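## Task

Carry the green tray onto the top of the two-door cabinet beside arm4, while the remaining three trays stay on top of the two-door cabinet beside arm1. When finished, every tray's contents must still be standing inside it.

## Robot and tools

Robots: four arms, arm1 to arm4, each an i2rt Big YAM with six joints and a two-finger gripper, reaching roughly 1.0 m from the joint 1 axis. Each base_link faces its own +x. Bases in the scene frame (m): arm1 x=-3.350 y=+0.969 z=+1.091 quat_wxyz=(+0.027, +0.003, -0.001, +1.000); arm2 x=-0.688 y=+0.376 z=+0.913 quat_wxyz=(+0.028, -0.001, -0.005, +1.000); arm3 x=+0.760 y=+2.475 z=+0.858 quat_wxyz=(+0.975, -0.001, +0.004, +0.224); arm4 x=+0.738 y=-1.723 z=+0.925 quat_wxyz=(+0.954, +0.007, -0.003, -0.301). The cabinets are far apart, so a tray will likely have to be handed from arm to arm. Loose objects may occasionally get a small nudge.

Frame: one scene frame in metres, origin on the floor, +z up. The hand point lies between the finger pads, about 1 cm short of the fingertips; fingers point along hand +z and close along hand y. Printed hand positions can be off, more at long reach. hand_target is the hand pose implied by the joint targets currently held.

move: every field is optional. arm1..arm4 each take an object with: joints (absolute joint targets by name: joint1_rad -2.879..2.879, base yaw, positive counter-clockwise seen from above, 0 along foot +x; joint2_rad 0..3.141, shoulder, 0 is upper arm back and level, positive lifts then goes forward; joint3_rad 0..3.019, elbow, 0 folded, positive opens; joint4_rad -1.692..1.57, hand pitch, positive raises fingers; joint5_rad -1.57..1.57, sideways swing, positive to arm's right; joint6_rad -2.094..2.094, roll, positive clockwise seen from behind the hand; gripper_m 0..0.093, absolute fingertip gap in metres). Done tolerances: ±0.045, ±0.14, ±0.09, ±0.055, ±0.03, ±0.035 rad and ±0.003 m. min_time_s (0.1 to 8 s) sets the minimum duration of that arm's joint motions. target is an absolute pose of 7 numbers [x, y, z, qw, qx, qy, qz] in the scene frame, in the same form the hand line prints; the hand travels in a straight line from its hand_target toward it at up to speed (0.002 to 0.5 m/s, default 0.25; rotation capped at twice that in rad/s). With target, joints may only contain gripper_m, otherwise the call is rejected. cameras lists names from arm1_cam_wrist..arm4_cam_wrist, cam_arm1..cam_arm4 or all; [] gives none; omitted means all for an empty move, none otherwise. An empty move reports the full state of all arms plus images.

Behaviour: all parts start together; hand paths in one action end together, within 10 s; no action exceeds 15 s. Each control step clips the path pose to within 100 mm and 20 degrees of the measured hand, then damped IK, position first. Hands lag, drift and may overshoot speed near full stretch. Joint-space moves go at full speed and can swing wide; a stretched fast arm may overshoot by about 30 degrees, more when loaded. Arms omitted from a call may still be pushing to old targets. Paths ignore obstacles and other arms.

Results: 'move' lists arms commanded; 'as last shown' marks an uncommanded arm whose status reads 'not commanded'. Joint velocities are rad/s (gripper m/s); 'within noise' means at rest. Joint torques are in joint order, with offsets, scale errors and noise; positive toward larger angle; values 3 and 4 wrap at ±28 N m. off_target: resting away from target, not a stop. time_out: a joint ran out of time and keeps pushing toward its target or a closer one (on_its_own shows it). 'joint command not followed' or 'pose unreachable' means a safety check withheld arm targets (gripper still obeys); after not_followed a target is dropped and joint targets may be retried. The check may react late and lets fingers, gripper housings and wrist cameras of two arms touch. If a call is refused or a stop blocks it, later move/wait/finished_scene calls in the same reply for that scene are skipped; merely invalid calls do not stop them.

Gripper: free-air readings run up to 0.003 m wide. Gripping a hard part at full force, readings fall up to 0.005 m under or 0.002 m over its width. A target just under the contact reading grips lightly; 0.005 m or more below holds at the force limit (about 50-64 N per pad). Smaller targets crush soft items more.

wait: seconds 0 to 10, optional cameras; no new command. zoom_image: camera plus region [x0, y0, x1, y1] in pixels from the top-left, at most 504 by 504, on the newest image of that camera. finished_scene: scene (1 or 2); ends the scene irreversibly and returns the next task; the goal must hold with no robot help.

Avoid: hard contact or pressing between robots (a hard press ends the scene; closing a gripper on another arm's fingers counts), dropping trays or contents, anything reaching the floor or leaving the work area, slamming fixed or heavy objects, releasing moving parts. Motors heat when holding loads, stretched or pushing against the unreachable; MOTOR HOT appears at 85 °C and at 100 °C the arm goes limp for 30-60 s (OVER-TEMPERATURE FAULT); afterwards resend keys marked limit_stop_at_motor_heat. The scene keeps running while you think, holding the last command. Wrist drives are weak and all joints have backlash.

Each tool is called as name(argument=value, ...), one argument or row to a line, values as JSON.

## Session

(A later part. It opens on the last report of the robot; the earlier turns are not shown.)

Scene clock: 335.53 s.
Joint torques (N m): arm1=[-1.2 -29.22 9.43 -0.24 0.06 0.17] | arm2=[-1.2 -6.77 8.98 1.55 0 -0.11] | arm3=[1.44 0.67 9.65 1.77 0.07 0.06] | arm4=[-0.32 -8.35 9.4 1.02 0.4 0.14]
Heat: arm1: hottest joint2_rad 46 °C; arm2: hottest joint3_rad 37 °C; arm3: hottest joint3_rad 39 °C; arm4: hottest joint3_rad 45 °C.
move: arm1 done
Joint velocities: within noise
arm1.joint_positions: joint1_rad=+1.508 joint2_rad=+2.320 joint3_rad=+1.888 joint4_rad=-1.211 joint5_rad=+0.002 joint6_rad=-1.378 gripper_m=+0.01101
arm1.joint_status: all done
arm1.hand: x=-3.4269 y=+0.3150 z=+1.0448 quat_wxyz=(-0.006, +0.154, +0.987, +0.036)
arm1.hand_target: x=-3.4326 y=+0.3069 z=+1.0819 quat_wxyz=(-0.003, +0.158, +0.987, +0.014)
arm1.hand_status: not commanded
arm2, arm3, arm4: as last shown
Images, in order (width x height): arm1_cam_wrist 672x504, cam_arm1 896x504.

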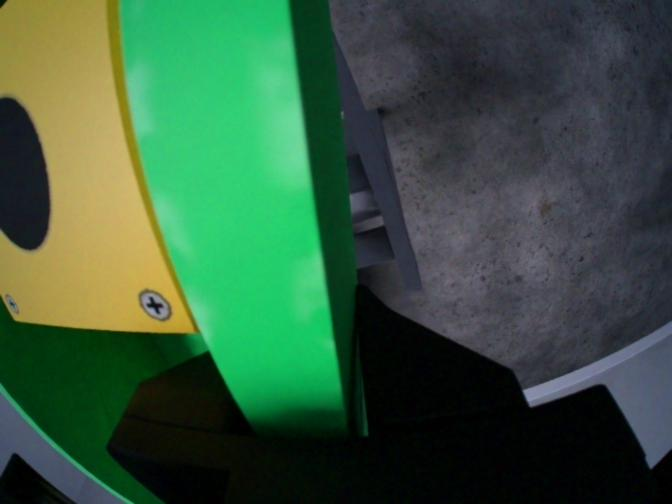

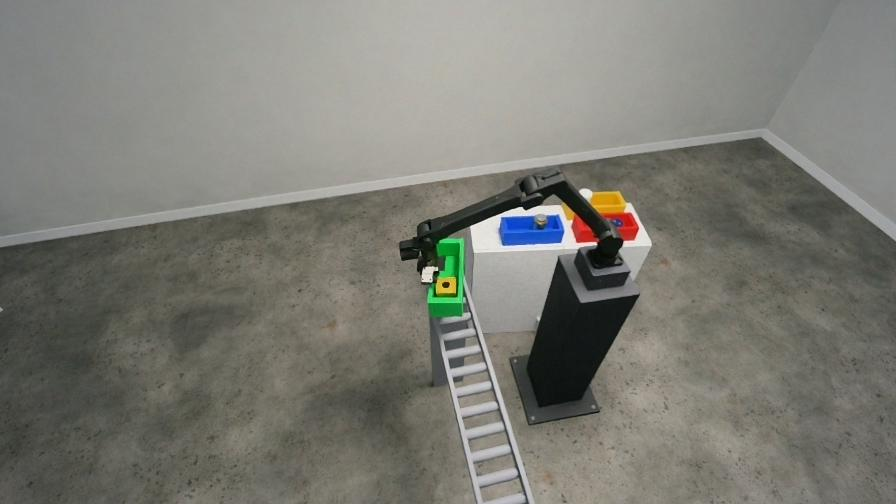

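move(
  arm1={"target":[-3.35,0.295,1.0,0,0.009,1,0],"speed":0.2},
  cameras=["arm1_cam_wrist","cam_arm1","cam_arm2"],
)

zoom_image(
  camera="cam_arm1",
  region=[380, 200, 580, 400],
)

zoom_image(
  camera="cam_arm2",
  region=[0, 0, 240, 240],
)

Scene clock: 383.50 s.
Joint torques (N m): arm1=[-1.03 -27.75 8.96 0.69 0 -0.03] | arm2=[-0.79 -7.77 9.1 1.5 -0.07 -0.11] | arm3=[1.44 0.67 9.65 1.81 0.08 0.06] | arm4=[-0.62 -7.94 9.42 1.06 0.39 0.17]
Heat: arm1: hottest joint2_rad 48 °C; arm2: hottest joint3_rad 38 °C; arm3: hottest joint3_rad 39 °C; arm4: hottest joint3_rad 46 °C.
move: arm1 off_target
Joint velocities: within noise
arm1.joint_positions: joint1_rad=+1.633 joint2_rad=+2.399 joint3_rad=+1.840 joint4_rad=-1.057 joint5_rad=+0.000 joint6_rad=-1.532 gripper_m=+0.01101
arm1.joint_status: not commanded
arm1.hand: x=-3.3453 y=+0.3096 z=+0.9766 quat_wxyz=(-0.004, +0.015, +1.000, +0.023)
arm1.hand_target: x=-3.3500 y=+0.2955 z=+1.0002 quat_wxyz=(+0.000, +0.009, +1.000, +0.000)
arm1.hand_status: off_target (0.028 m and 2.8 deg from the pose sent, 0.091 m and 17.2 deg at the start)
arm2, arm3, arm4: as last shown
Images, in order (width x height): arm1_cam_wrist 672x504, cam_arm1 896x504, cam_arm2 896x504.

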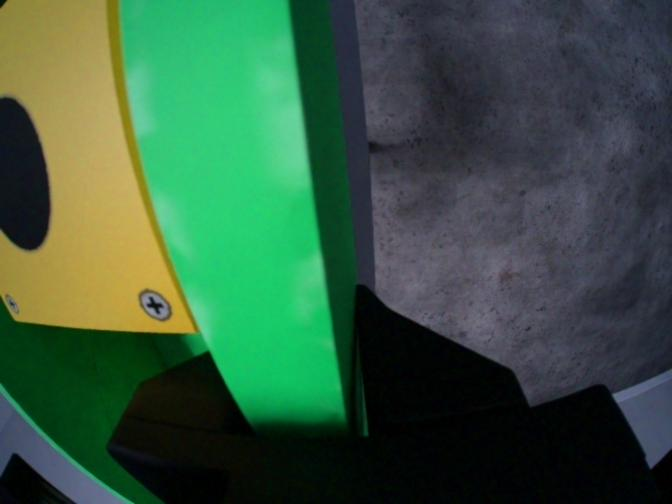

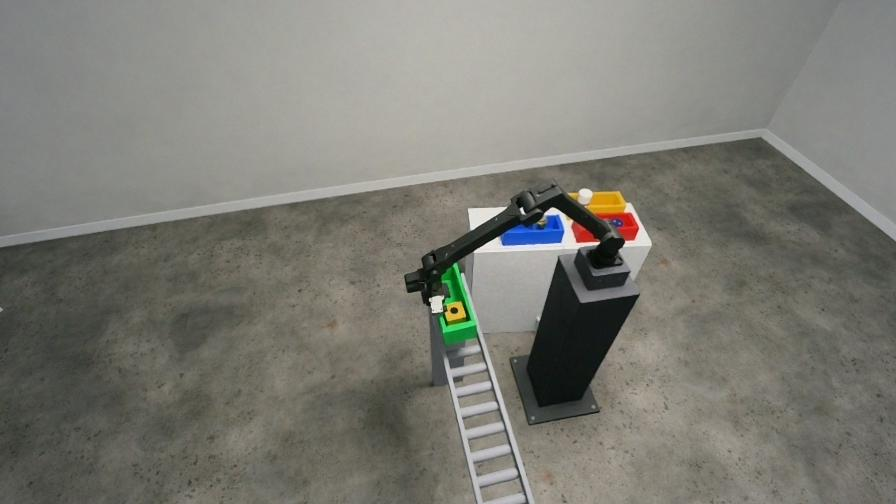

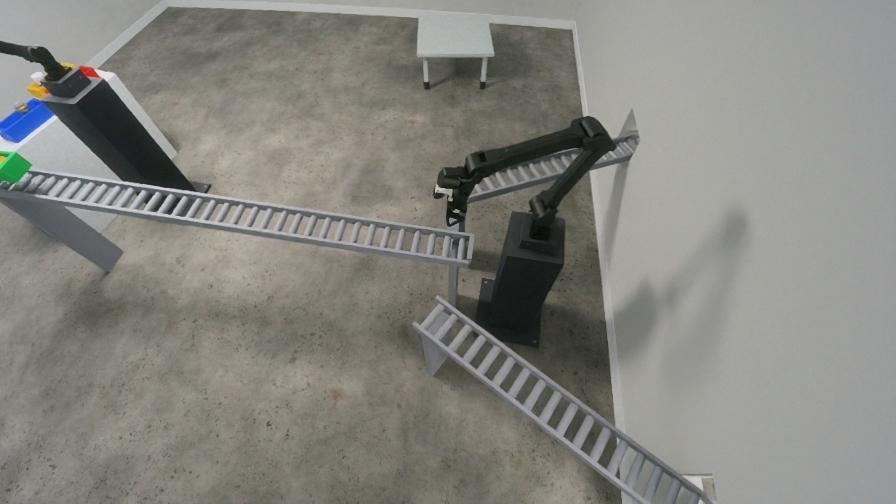

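Scaled by 2.520 from the camera's image (finer frame: 1280x720).

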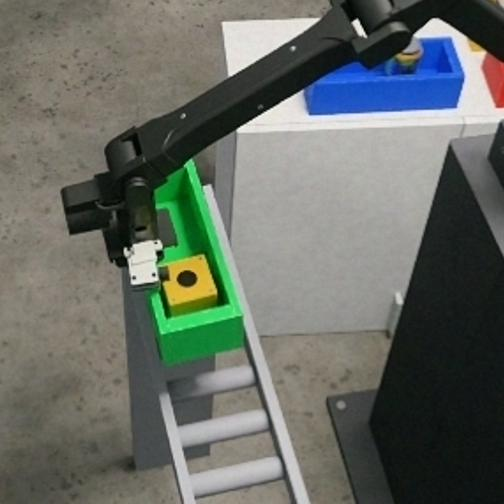

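Scaled by 2.100 from the camera's image (finer frame: 1280x720).

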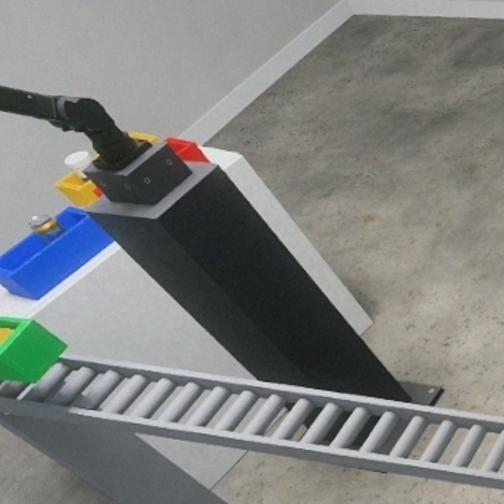

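zoom_image(
  camera="cam_arm2",
  region=[350, 180, 560, 340],
)

zoom_image(
  camera="cam_arm1",
  region=[410, 290, 540, 390],
)

Scaled by 2.400 from the camera's image (finer frame: 1280x720).

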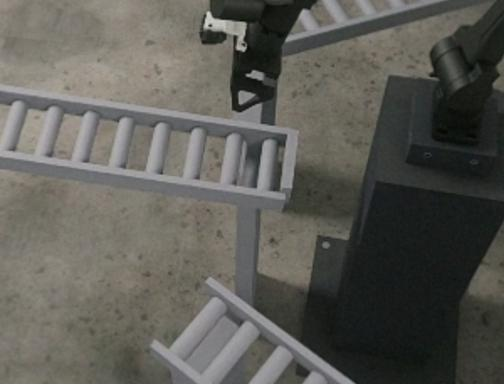

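Scaled by 3.877 from the camera's image (finer frame: 1280x720).

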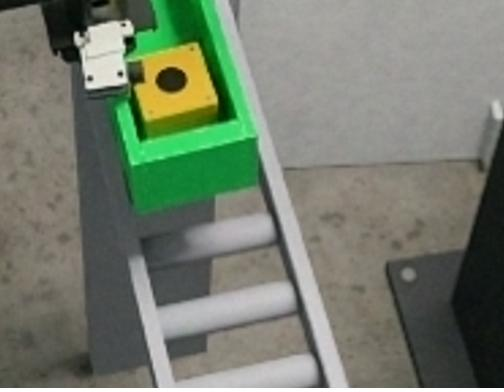

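move(
  arm1={"target":[-3.35,0.299,0.92,0,0.0,1,0],"speed":0.15},
  cameras=["arm1_cam_wrist","cam_arm1","cam_arm2"],
)

zoom_image(
  camera="cam_arm1",
  region=[410, 260, 540, 390],
)

zoom_image(
  camera="cam_arm2",
  region=[0, 120, 120, 240],
)

Scene clock: 424.60 s.
Joint torques (N m): arm1=[-1.08 -28.16 8.16 0.66 -0.03 -0.03] | arm2=[0.03 -6.36 8.85 1.47 0 -0.06] | arm3=[1.38 0.67 9.68 1.78 0.07 0.06] | arm4=[-0.79 -8.47 9.43 1.1 0.38 0.15]
Heat: arm1: hottest joint2_rad 45 °C; arm2: hottest joint3_rad 38 °C; arm3: hottest joint3_rad 39 °C; arm4: hottest joint3_rad 46 °C.
move: arm1 off_target
Joint velocities: within noise
arm1.joint_positions: joint1_rad=+1.633 joint2_rad=+2.520 joint3_rad=+1.829 joint4_rad=-0.927 joint5_rad=+0.001 joint6_rad=-1.551 gripper_m=+0.01101
arm1.joint_status: not commanded
arm1.hand: x=-3.3461 y=+0.3175 z=+0.8946 quat_wxyz=(-0.004, +0.006, +1.000, +0.025)
arm1.hand_target: x=-3.3500 y=+0.2996 z=+0.9201 quat_wxyz=(+0.000, +0.000, +1.000, +0.000)
arm1.hand_status: off_target (0.032 m and 3.0 deg from the pose sent, 0.058 m and 3.2 deg at the start)
arm2, arm3, arm4: as last shown
Images, in order (width x height): arm1_cam_wrist 672x504, cam_arm1 896x504, cam_arm2 896x504.

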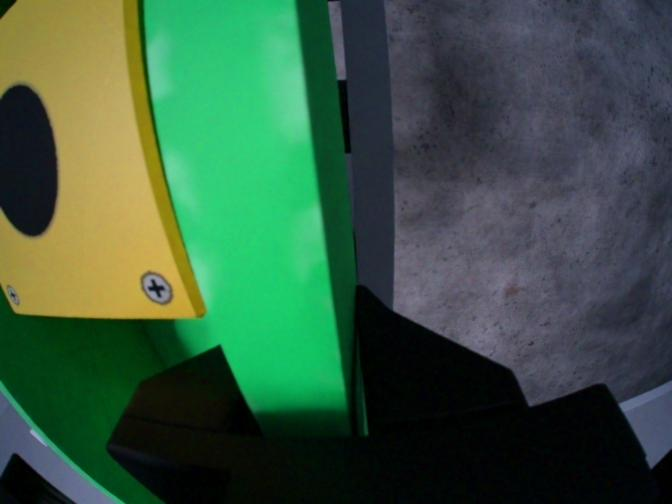

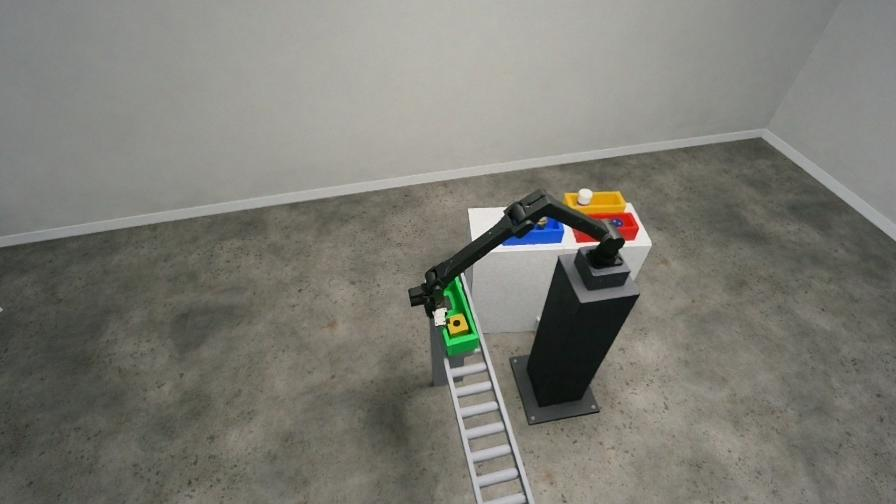

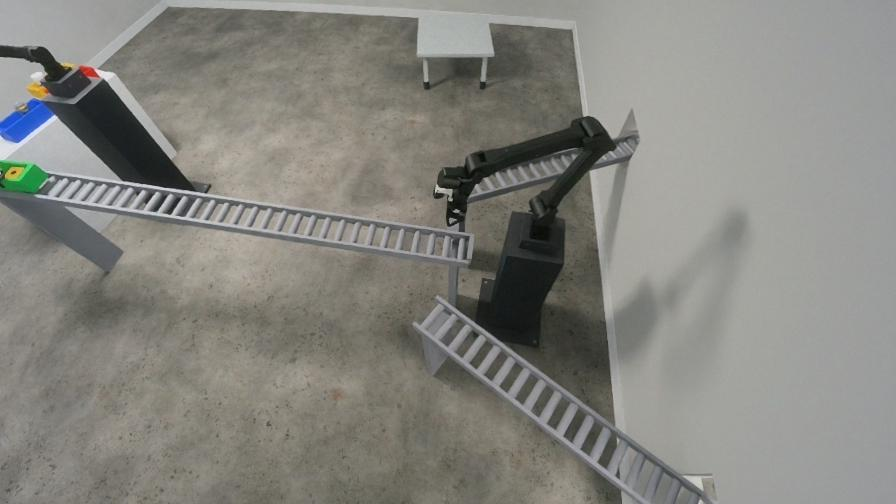

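Scaled by 3.877 from the camera's image (finer frame: 1280x720).

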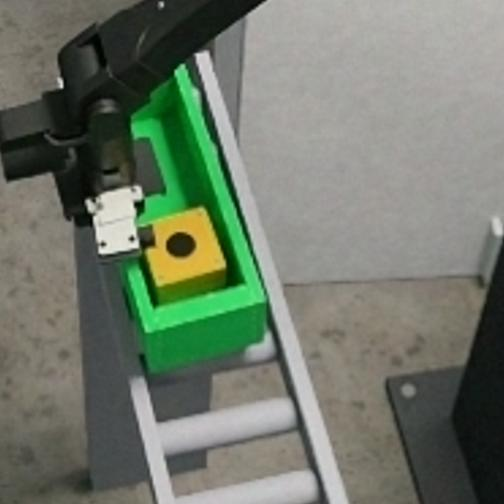

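Scaled by 4.200 from the camera's image (finer frame: 1280x720).

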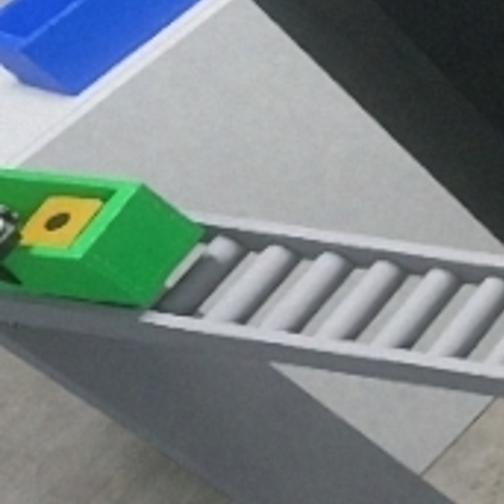

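move(
  arm1={"target":[-3.35,0.302,0.885,0,0.0,1,0],"speed":0.1},
  cameras=["arm1_cam_wrist","cam_arm1","cam_arm2"],
)

zoom_image(
  camera="cam_arm1",
  region=[410, 260, 540, 390],
)

zoom_image(
  camera="cam_arm2",
  region=[0, 120, 120, 240],
)

Scene clock: 437.87 s.
Joint torques (N m): arm1=[-1.03 -24.29 8.73 1.07 -0.12 -0.01] | arm2=[0.56 -6.53 9.17 1.43 -0.03 -0.01] | arm3=[1.44 0.73 9.69 1.78 0.07 0.06] | arm4=[-0.15 -7.88 9.35 1.05 0.39 0.14]
Heat: arm1: hottest joint2_rad 45 °C; arm2: hottest joint3_rad 38 °C; arm3: hottest joint3_rad 39 °C; arm4: hottest joint3_rad 46 °C.
move: arm1 done
Joint velocities: within noise
arm1.joint_positions: joint1_rad=+1.633 joint2_rad=+2.525 joint3_rad=+1.829 joint4_rad=-0.885 joint5_rad=+0.003 joint6_rad=-1.551 gripper_m=+0.01101
arm1.joint_status: not commanded
arm1.hand: x=-3.3464 y=+0.3084 z=+0.8914 quat_wxyz=(-0.005, +0.006, +1.000, +0.006)
arm1.hand_target: x=-3.3500 y=+0.3023 z=+0.8852 quat_wxyz=(+0.000, +0.000, +1.000, +0.000)
arm1.hand_status: done (0.010 m and 1.1 deg from the pose sent, 0.019 m and 3.0 deg at the start)
arm2, arm3, arm4: as last shown
Images, in order (width x height): arm1_cam_wrist 672x504, cam_arm1 896x504, cam_arm2 896x504.

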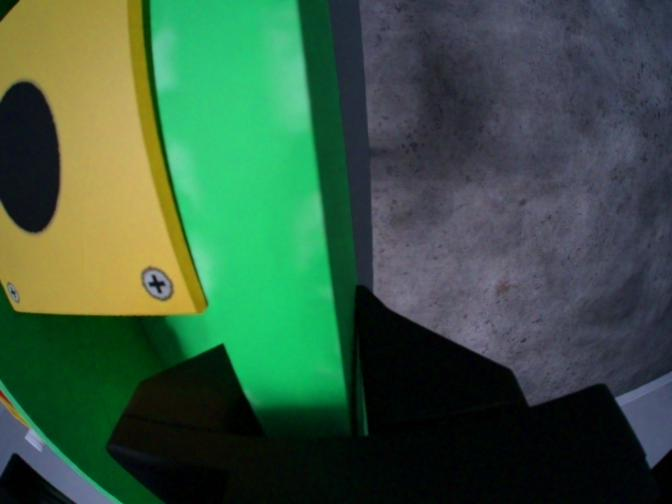

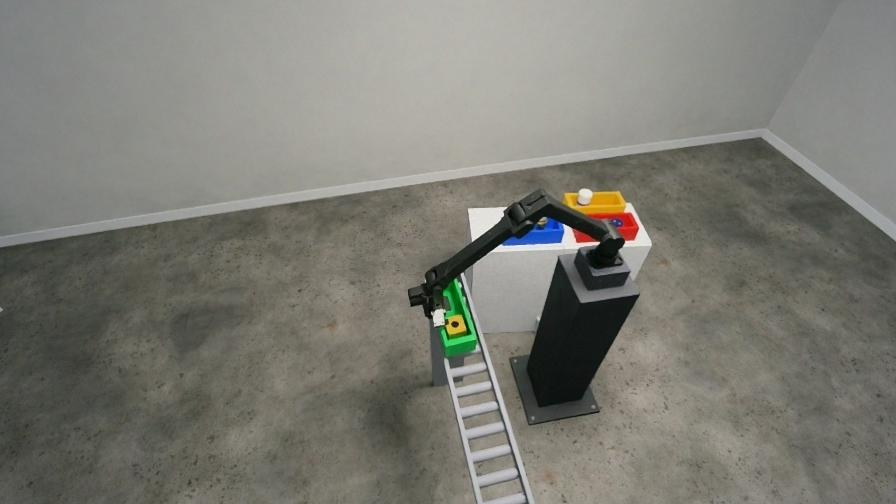

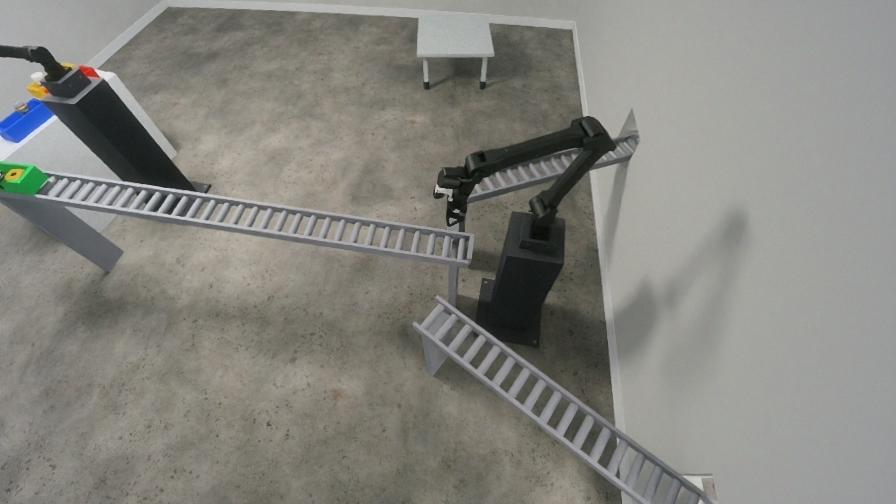

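Scaled by 3.877 from the camera's image (finer frame: 1280x720).

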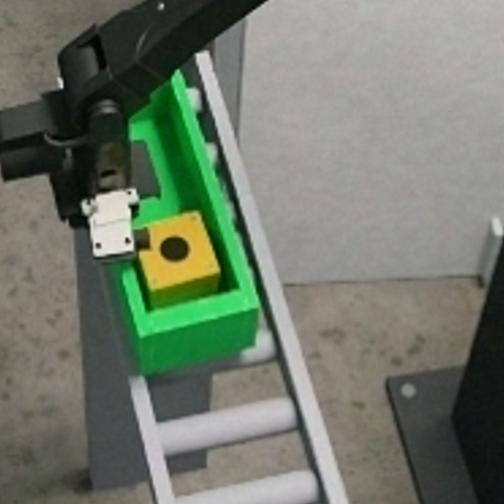

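Scaled by 4.200 from the camera's image (finer frame: 1280x720).

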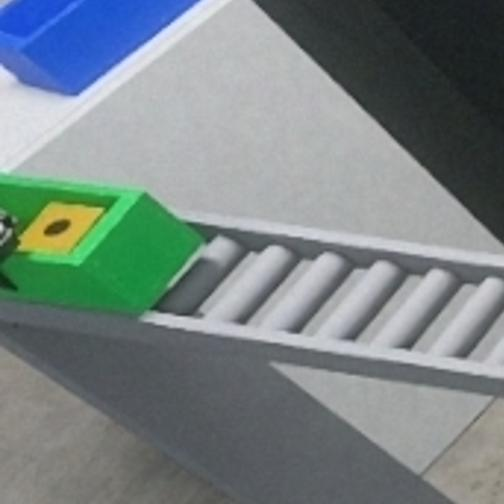

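move(
  arm1={"target":[-3.35,0.306,0.915,0,0.0,1,0],"speed":0.1},
)

move(
  arm1={"target":[-3.35,0.317,0.878,0,0.0,1,0],"speed":0.1},
  cameras=["arm1_cam_wrist","cam_arm1","cam_arm2"],
)

zoom_image(
  camera="cam_arm1",
  region=[410, 260, 540, 390],
)

zoom_image(
  camera="cam_arm2",
  region=[0, 120, 120, 240],
)

Scene clock: 449.70 s.
Joint torques (N m): arm1=[-0.91 -28.34 6.79 0.01 -0.11 0.05] | arm2=[0.09 -7.94 8.79 1.37 0.02 -0.13] | arm3=[1.38 0.67 9.66 1.78 0.07 0.06] | arm4=[-0.26 -8.41 9.35 1.09 0.4 0.17]
Heat: arm1: hottest joint2_rad 44 °C; arm2: hottest joint3_rad 38 °C; arm3: hottest joint3_rad 39 °C; arm4: hottest joint3_rad 46 °C.
move: arm1 off_target
Joint velocities: within noise
arm1.joint_positions: joint1_rad=+1.633 joint2_rad=+2.518 joint3_rad=+1.814 joint4_rad=-0.885 joint5_rad=+0.003 joint6_rad=-1.557 gripper_m=+0.01101
arm1.joint_status: not commanded
arm1.hand: x=-3.3464 y=+0.3132 z=+0.8918 quat_wxyz=(-0.005, +0.003, +1.000, +0.009)
arm1.hand_target: x=-3.3500 y=+0.3060 z=+0.9145 quat_wxyz=(+0.000, +0.000, +1.000, +0.000)
arm1.hand_status: off_target (0.025 m and 1.2 deg from the pose sent, 0.024 m and 1.1 deg at the start)
arm2, arm3, arm4: as last shown
pictures: none

Scene clock: 450.70 s.
Joint torques (N m): arm1=[-0.79 -24.23 6.24 1.4 -0.12 0.05] | arm2=[-0.38 -7.3 8.8 1.8 -0.03 -0.12] | arm3=[1.32 0.67 9.66 1.78 0.07 0.06] | arm4=[0.03 -8.18 9.43 1.07 0.39 0.13]
Heat: arm1: hottest joint2_rad 44 °C; arm2: hottest joint3_rad 38 °C; arm3: hottest joint3_rad 39 °C; arm4: hottest joint3_rad 46 °C.
move: arm1 off_target
Joint velocities: within noise
arm1.joint_positions: joint1_rad=+1.633 joint2_rad=+2.509 joint3_rad=+1.790 joint4_rad=-0.845 joint5_rad=+0.003 joint6_rad=-1.558 gripper_m=+0.01101
arm1.joint_status: not commanded
arm1.hand: x=-3.3464 y=+0.3129 z=+0.8902 quat_wxyz=(-0.005, +0.002, +1.000, -0.002)
arm1.hand_target: x=-3.3499 y=+0.3172 z=+0.8782 quat_wxyz=(+0.000, +0.000, +1.000, +0.000)
arm1.hand_status: off_target (0.013 m and 0.7 deg from the pose sent, 0.015 m and 1.3 deg at the start)
arm2, arm4: as last shown
arm3.joint_positions: joint1_rad=-0.464 joint2_rad=+0.621 joint3_rad=+1.351 joint4_rad=-1.179 joint5_rad=+0.120 joint6_rad=+0.657 gripper_m=+0.09396
arm3.joint_status: not commanded
arm3.hand: x=+1.0245 y=+2.4525 z=+1.4105 quat_wxyz=(-0.518, -0.307, -0.790, -0.118)
arm3.hand_target: x=+1.0215 y=+2.4526 z=+1.4253 quat_wxyz=(-0.530, -0.305, -0.781, -0.122)
arm3.hand_status: not commanded
Images, in order (width x height): arm1_cam_wrist 672x504, cam_arm1 896x504, cam_arm2 896x504.

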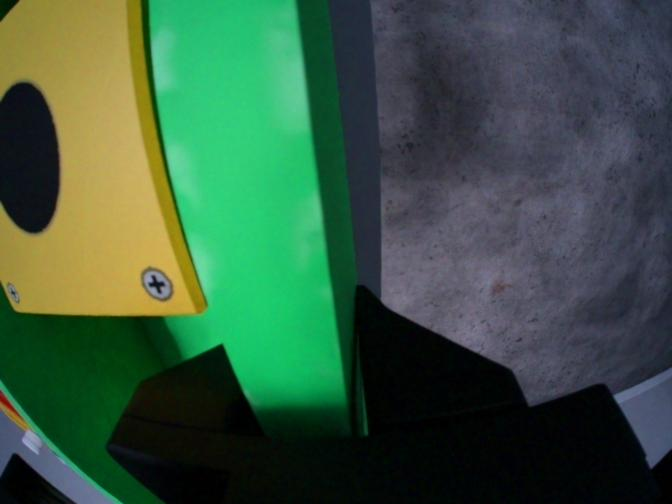

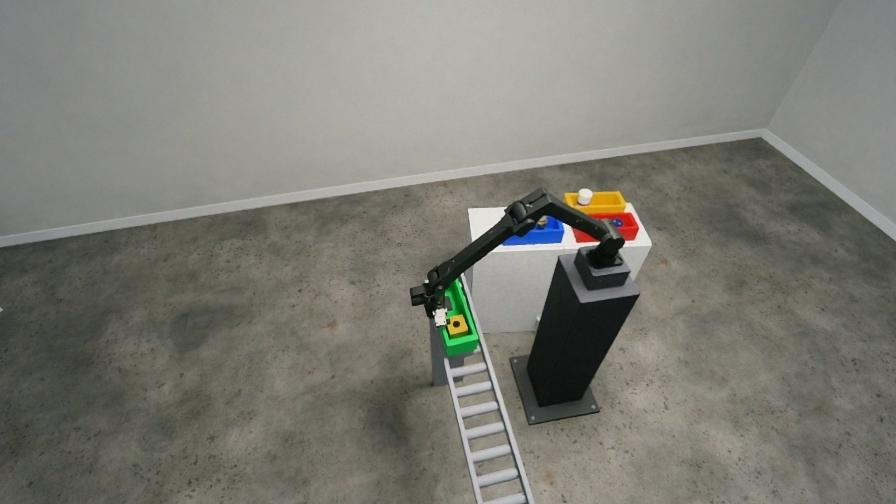

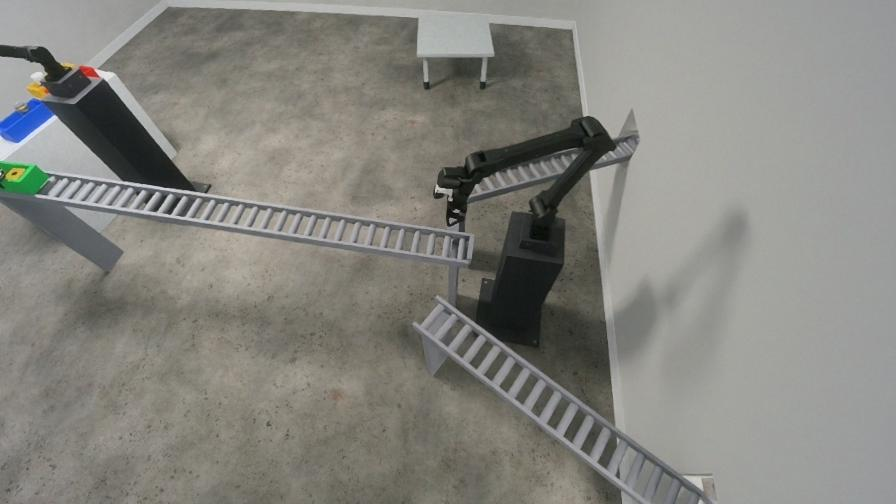

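Scaled by 3.877 from the camera's image (finer frame: 1280x720).

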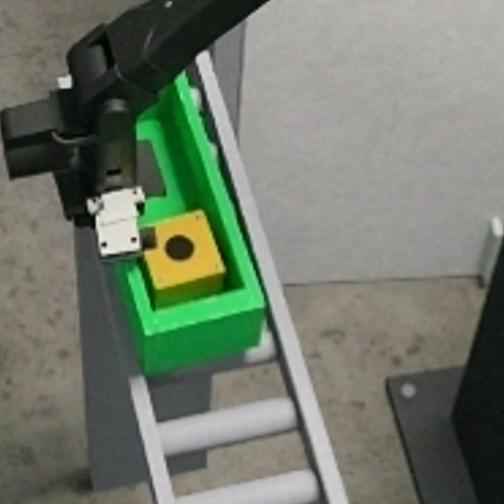

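Scaled by 4.200 from the camera's image (finer frame: 1280x720).

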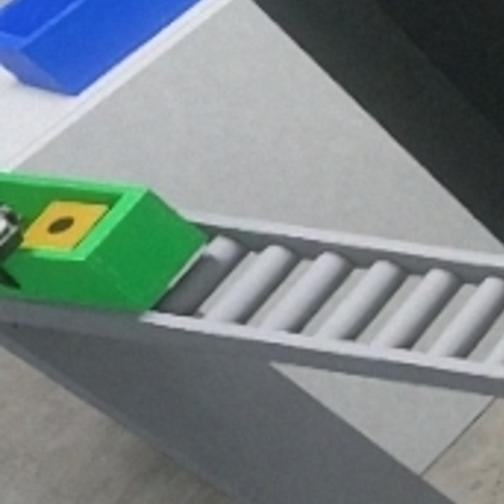

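move(
  arm1={"target":[-3.35,0.307,0.94,0,0.0,1,0],"speed":0.1},
  cameras=["arm1_cam_wrist"],
)

move(
  arm1={"target":[-3.35,0.318,0.87,0,0.0,1,0],"speed":0.1},
  cameras=["arm1_cam_wrist","cam_arm1"],
)

zoom_image(
  camera="cam_arm1",
  region=[410, 260, 540, 390],
)

Scene clock: 466.17 s.
Joint torques (N m): arm1=[-0.85 -29.51 7.65 -0.2 -0.08 0.04] | arm2=[-0.56 -6.83 8.88 1.39 0.03 -0.09] | arm3=[1.44 0.62 9.65 1.77 0.07 0.06] | arm4=[-0.38 -8.35 9.36 1.16 0.38 0.14]
Heat: arm1: hottest joint2_rad 46 °C; arm2: hottest joint3_rad 38 °C; arm3: hottest joint3_rad 39 °C; arm4: hottest joint3_rad 46 °C.
move: arm1 off_target
Joint velocities: within noise
arm1.joint_positions: joint1_rad=+1.633 joint2_rad=+2.489 joint3_rad=+1.790 joint4_rad=-0.911 joint5_rad=+0.002 joint6_rad=-1.558 gripper_m=+0.01101
arm1.joint_status: not commanded
arm1.hand: x=-3.3462 y=+0.3226 z=+0.9032 quat_wxyz=(-0.004, +0.002, +1.000, +0.020)
arm1.hand_target: x=-3.3500 y=+0.3074 z=+0.9392 quat_wxyz=(+0.000, +0.000, +1.000, +0.000)
arm1.hand_status: off_target (0.040 m and 2.4 deg from the pose sent, 0.050 m and 0.7 deg at the start)
arm2, arm3, arm4: as last shown
Images, in order (width x height): arm1_cam_wrist 672x504.

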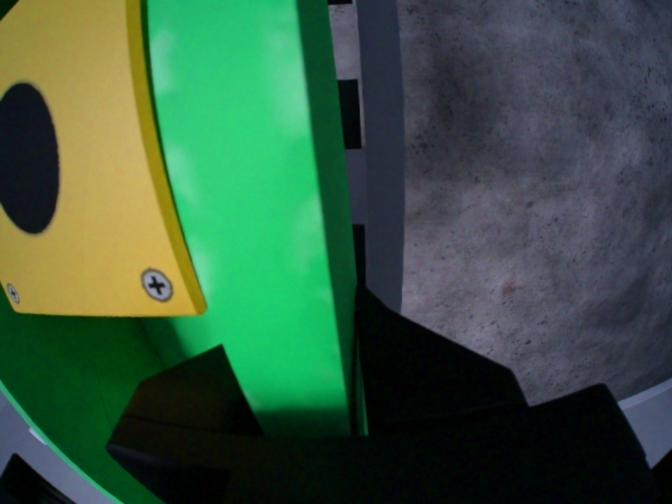

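Scene clock: 467.70 s.
Joint torques (N m): arm1=[-0.97 -22.95 7.06 1.32 0.14 0.06] | arm2=[0.62 -7.59 8.81 1.47 0.04 -0.12] | arm3=[1.32 0.73 9.68 1.78 0.08 0.06] | arm4=[-0.26 -8.41 9.47 1.05 0.37 0.15]
Heat: arm1: hottest joint2_rad 46 °C; arm2: hottest joint3_rad 38 °C; arm3: hottest joint3_rad 39 °C; arm4: hottest joint3_rad 46 °C.
move: arm1 off_target
Joint velocities: within noise
arm1.joint_positions: joint1_rad=+1.633 joint2_rad=+2.503 joint3_rad=+1.778 joint4_rad=-0.830 joint5_rad=-0.005 joint6_rad=-1.559 gripper_m=+0.01101
arm1.joint_status: not commanded
arm1.hand: x=-3.3450 y=+0.3128 z=+0.8907 quat_wxyz=(-0.001, +0.002, +1.000, -0.007)
arm1.hand_target: x=-3.3498 y=+0.3187 z=+0.8706 quat_wxyz=(+0.000, +0.000, +1.000, +0.000)
arm1.hand_status: off_target (0.022 m and 0.8 deg from the pose sent, 0.034 m and 2.4 deg at the start)
arm2.joint_positions: joint1_rad=+0.367 joint2_rad=+1.163 joint3_rad=+0.981 joint4_rad=-0.997 joint5_rad=-0.012 joint6_rad=+0.289 gripper_m=+0.09397
arm2.joint_status: not commanded
arm2.hand: x=-1.0728 y=+0.2485 z=+1.1183 quat_wxyz=(+0.058, +0.981, +0.013, -0.183)
arm2.hand_target: x=-1.0799 y=+0.2500 z=+1.1200 quat_wxyz=(+0.060, +0.980, +0.016, -0.191)
arm2.hand_status: not commanded
arm3: as last shown
arm4.joint_positions: joint1_rad=+1.034 joint2_rad=+1.144 joint3_rad=+1.017 joint4_rad=-1.136 joint5_rad=+0.213 joint6_rad=+0.365 gripper_m=+0.09397
arm4.joint_status: not commanded
arm4.hand: x=+1.0975 y=-1.6032 z=+1.1523 quat_wxyz=(-0.186, +0.011, -0.982, +0.033)
arm4.hand_target: x=+1.0999 y=-1.6000 z=+1.1500 quat_wxyz=(-0.190, +0.009, -0.981, +0.032)
arm4.hand_status: not commanded
Images, in order (width x height): arm1_cam_wrist 672x504, cam_arm1 896x504.

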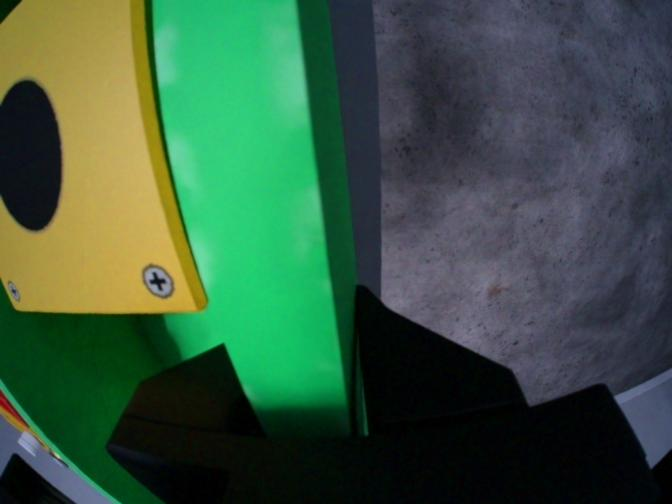

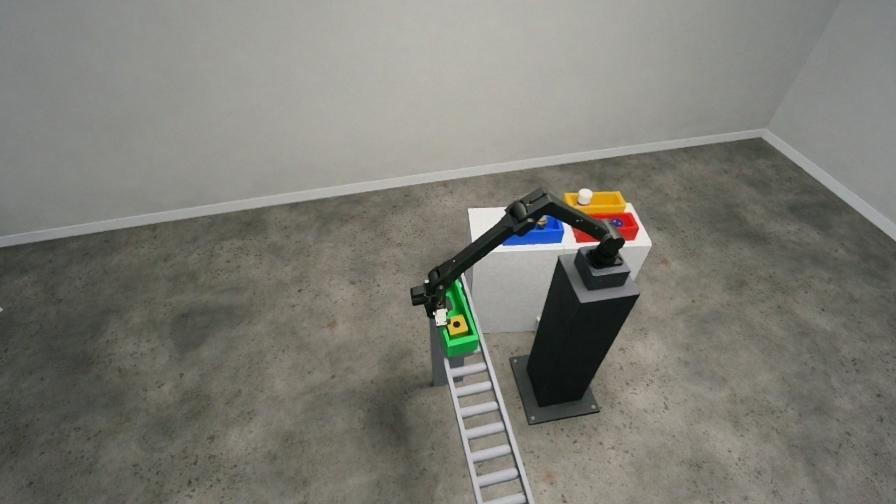

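Scaled by 3.877 from the camera's image (finer frame: 1280x720).

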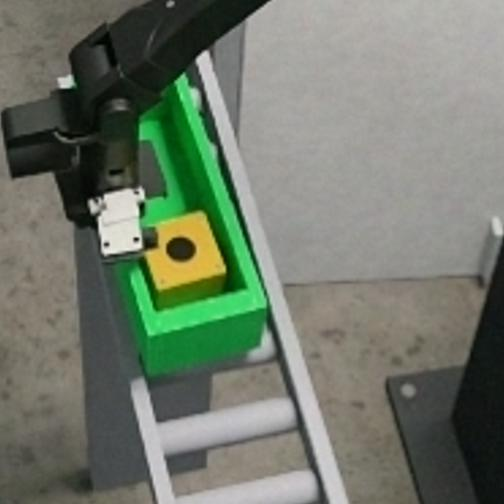

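move(
  arm1={"target":[-3.35,0.314,0.94,0,0.0,1,0],"speed":0.1},
)

move(
  arm1={"target":[-3.35,0.332,0.87,0,0.0,1,0],"speed":0.1},
  cameras=["arm1_cam_wrist","cam_arm1","cam_arm2"],
)

zoom_image(
  camera="cam_arm1",
  region=[410, 260, 540, 390],
)

zoom_image(
  camera="cam_arm2",
  region=[0, 120, 120, 240],
)

Scene clock: 484.83 s.
Joint torques (N m): arm1=[-0.97 -28.86 7.77 -0.14 0.11 0.04] | arm2=[-0.32 -6.95 8.96 1.46 0 -0.09] | arm3=[1.44 0.67 9.66 1.77 0.08 0.06] | arm4=[-0.5 -8.29 9.36 1.16 0.38 0.15]
Heat: arm1: hottest joint2_rad 47 °C; arm2: hottest joint3_rad 38 °C; arm3: hottest joint3_rad 40 °C; arm4: hottest joint3_rad 46 °C.
move: arm1 off_target
Joint velocities: within noise
arm1.joint_positions: joint1_rad=+1.633 joint2_rad=+2.470 joint3_rad=+1.755 joint4_rad=-0.895 joint5_rad=-0.003 joint6_rad=-1.559 gripper_m=+0.01101
arm1.joint_status: not commanded
arm1.hand: x=-3.3454 y=+0.3296 z=+0.9053 quat_wxyz=(-0.002, +0.002, +1.000, +0.020)
arm1.hand_target: x=-3.3500 y=+0.3144 z=+0.9394 quat_wxyz=(+0.000, +0.000, +1.000, +0.000)
arm1.hand_status: off_target (0.038 m and 2.3 deg from the pose sent, 0.050 m and 0.8 deg at the start)
arm2, arm3, arm4: as last shown
pictures: none

Scene clock: 486.13 s.
Joint torques (N m): arm1=[-0.85 -24.7 6.6 0.9 0.15 0.06] | arm2=[-0.38 -6.77 8.79 1.42 -0.08 -0.12] | arm3=[1.26 0.67 9.68 1.78 0.07 0.06] | arm4=[-0.67 -8.35 9.42 1.07 0.39 0.15]
Heat: arm1: hottest joint2_rad 47 °C; arm2: hottest joint3_rad 38 °C; arm3: hottest joint3_rad 40 °C; arm4: hottest joint3_rad 46 °C.
move: arm1 done
Joint velocities: within noise
arm1.joint_positions: joint1_rad=+1.633 joint2_rad=+2.508 joint3_rad=+1.719 joint4_rad=-0.786 joint5_rad=-0.004 joint6_rad=-1.559 gripper_m=+0.01101
arm1.joint_status: not commanded
arm1.hand: x=-3.3454 y=+0.3341 z=+0.8707 quat_wxyz=(-0.001, +0.002, +1.000, +0.003)
arm1.hand_target: x=-3.3499 y=+0.3320 z=+0.8701 quat_wxyz=(+0.000, +0.000, +1.000, +0.000)
arm1.hand_status: done (0.005 m and 0.4 deg from the pose sent, 0.036 m and 2.3 deg at the start)
arm2, arm3, arm4: as last shown
Images, in order (width x height): arm1_cam_wrist 672x504, cam_arm1 896x504, cam_arm2 896x504.

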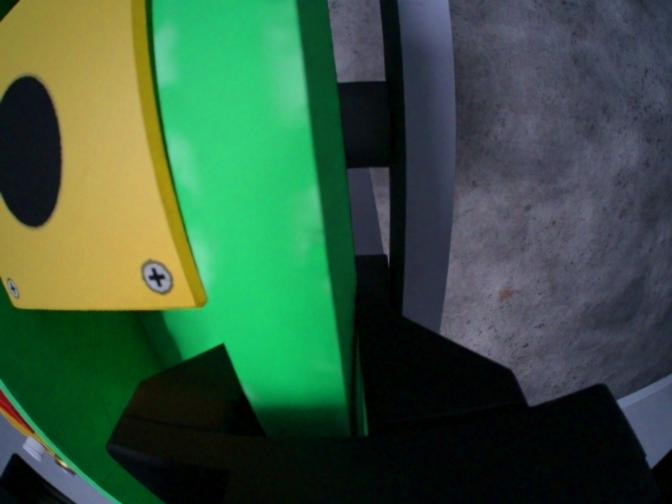

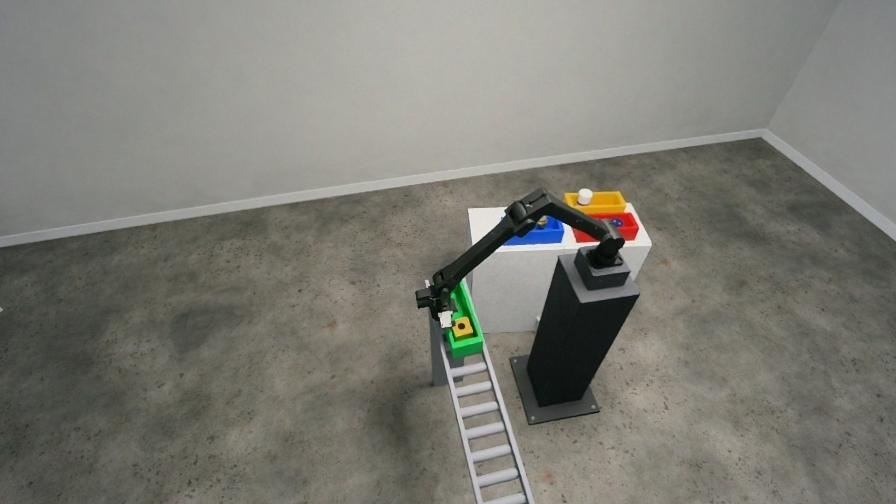

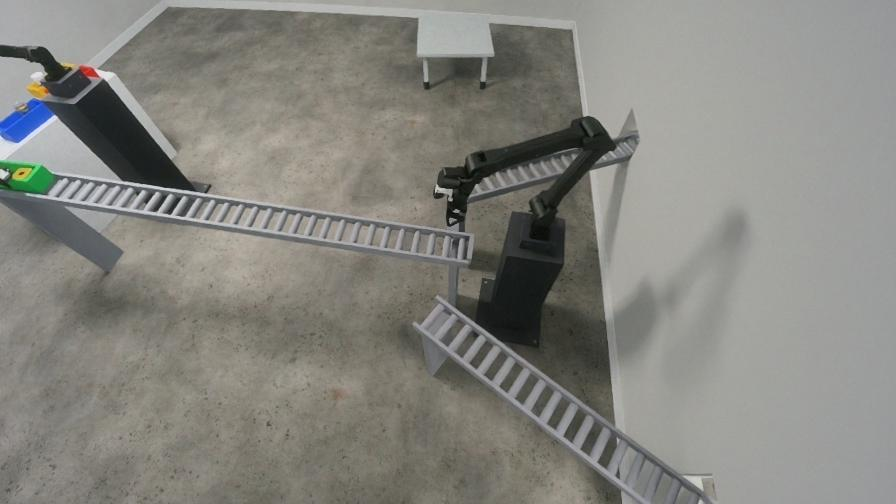

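Scaled by 3.877 from the camera's image (finer frame: 1280x720).

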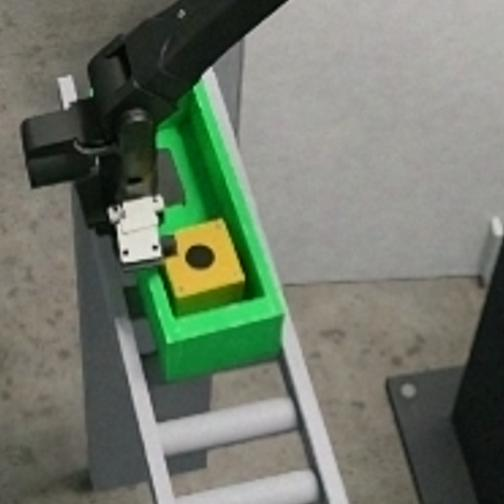

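Scaled by 4.200 from the camera's image (finer frame: 1280x720).

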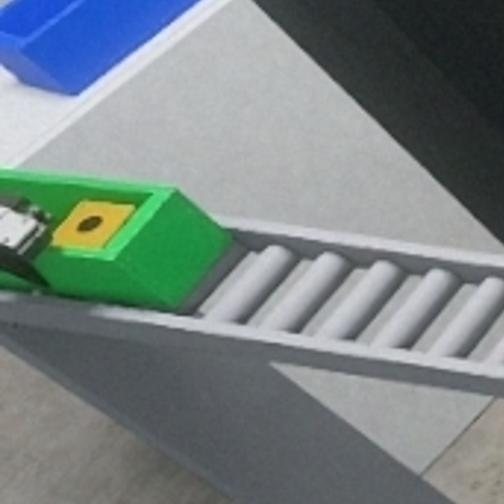

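move(
  arm1={"target":[-3.35,0.328,0.845,0,0.0,1,0],"speed":0.08},
  cameras=["arm1_cam_wrist","cam_arm1"],
)

zoom_image(
  camera="cam_arm1",
  region=[410, 260, 540, 390],
)

Scene clock: 495.83 s.
Joint torques (N m): arm1=[-0.91 -20.66 9.46 1.68 0.12 0.07] | arm2=[0.09 -6.89 9.05 1.66 -0.05 -0.14] | arm3=[1.44 0.67 9.68 1.8 0.07 0.07] | arm4=[-0.26 -8.53 9.4 1.01 0.39 0.15]
Heat: arm1: hottest joint2_rad 47 °C; arm2: hottest joint3_rad 38 °C; arm3: hottest joint3_rad 40 °C; arm4: hottest joint3_rad 46 °C.
move: arm1 off_target
Joint velocities: within noise
arm1.joint_positions: joint1_rad=+1.633 joint2_rad=+2.510 joint3_rad=+1.719 joint4_rad=-0.782 joint5_rad=-0.004 joint6_rad=-1.559 gripper_m=+0.01101
arm1.joint_status: not commanded
arm1.hand: x=-3.3454 y=+0.3337 z=+0.8698 quat_wxyz=(-0.001, +0.002, +1.000, +0.002)
arm1.hand_target: x=-3.3499 y=+0.3295 z=+0.8460 quat_wxyz=(+0.000, +0.000, +1.000, +0.000)
arm1.hand_status: off_target (0.026 m and 0.3 deg from the pose sent, 0.027 m and 0.4 deg at the start)
arm2, arm3, arm4: as last shown
Images, in order (width x height): arm1_cam_wrist 672x504, cam_arm1 896x504.

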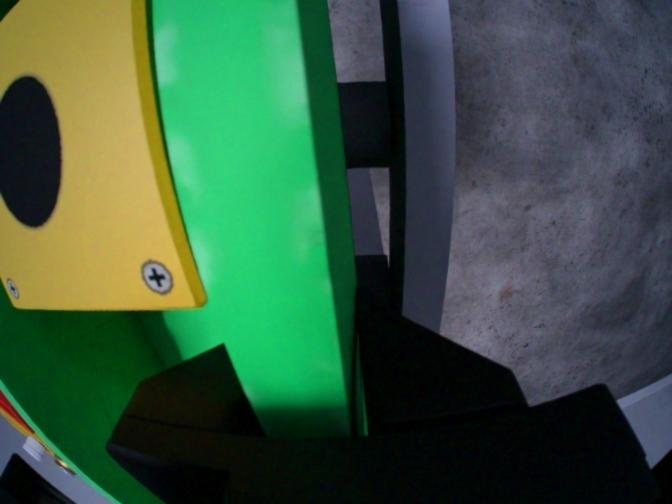

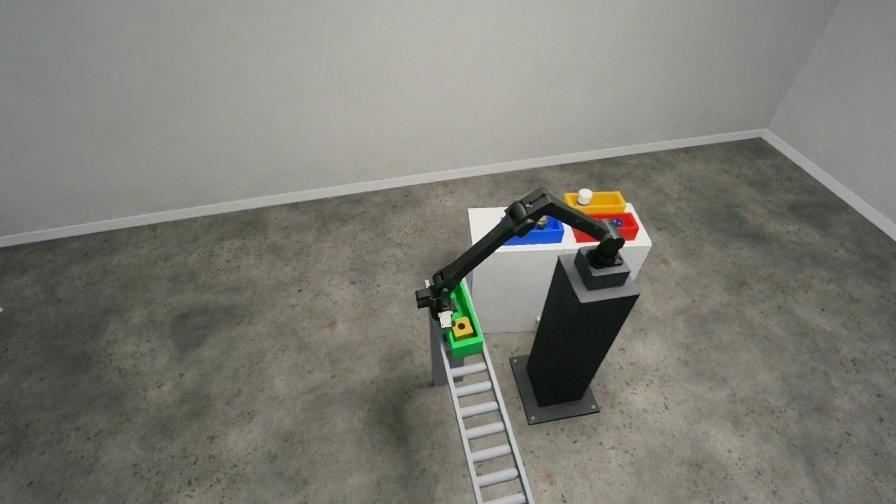

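Scaled by 3.877 from the camera's image (finer frame: 1280x720).

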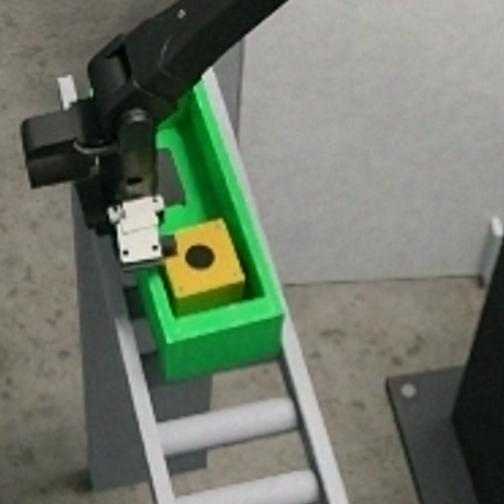

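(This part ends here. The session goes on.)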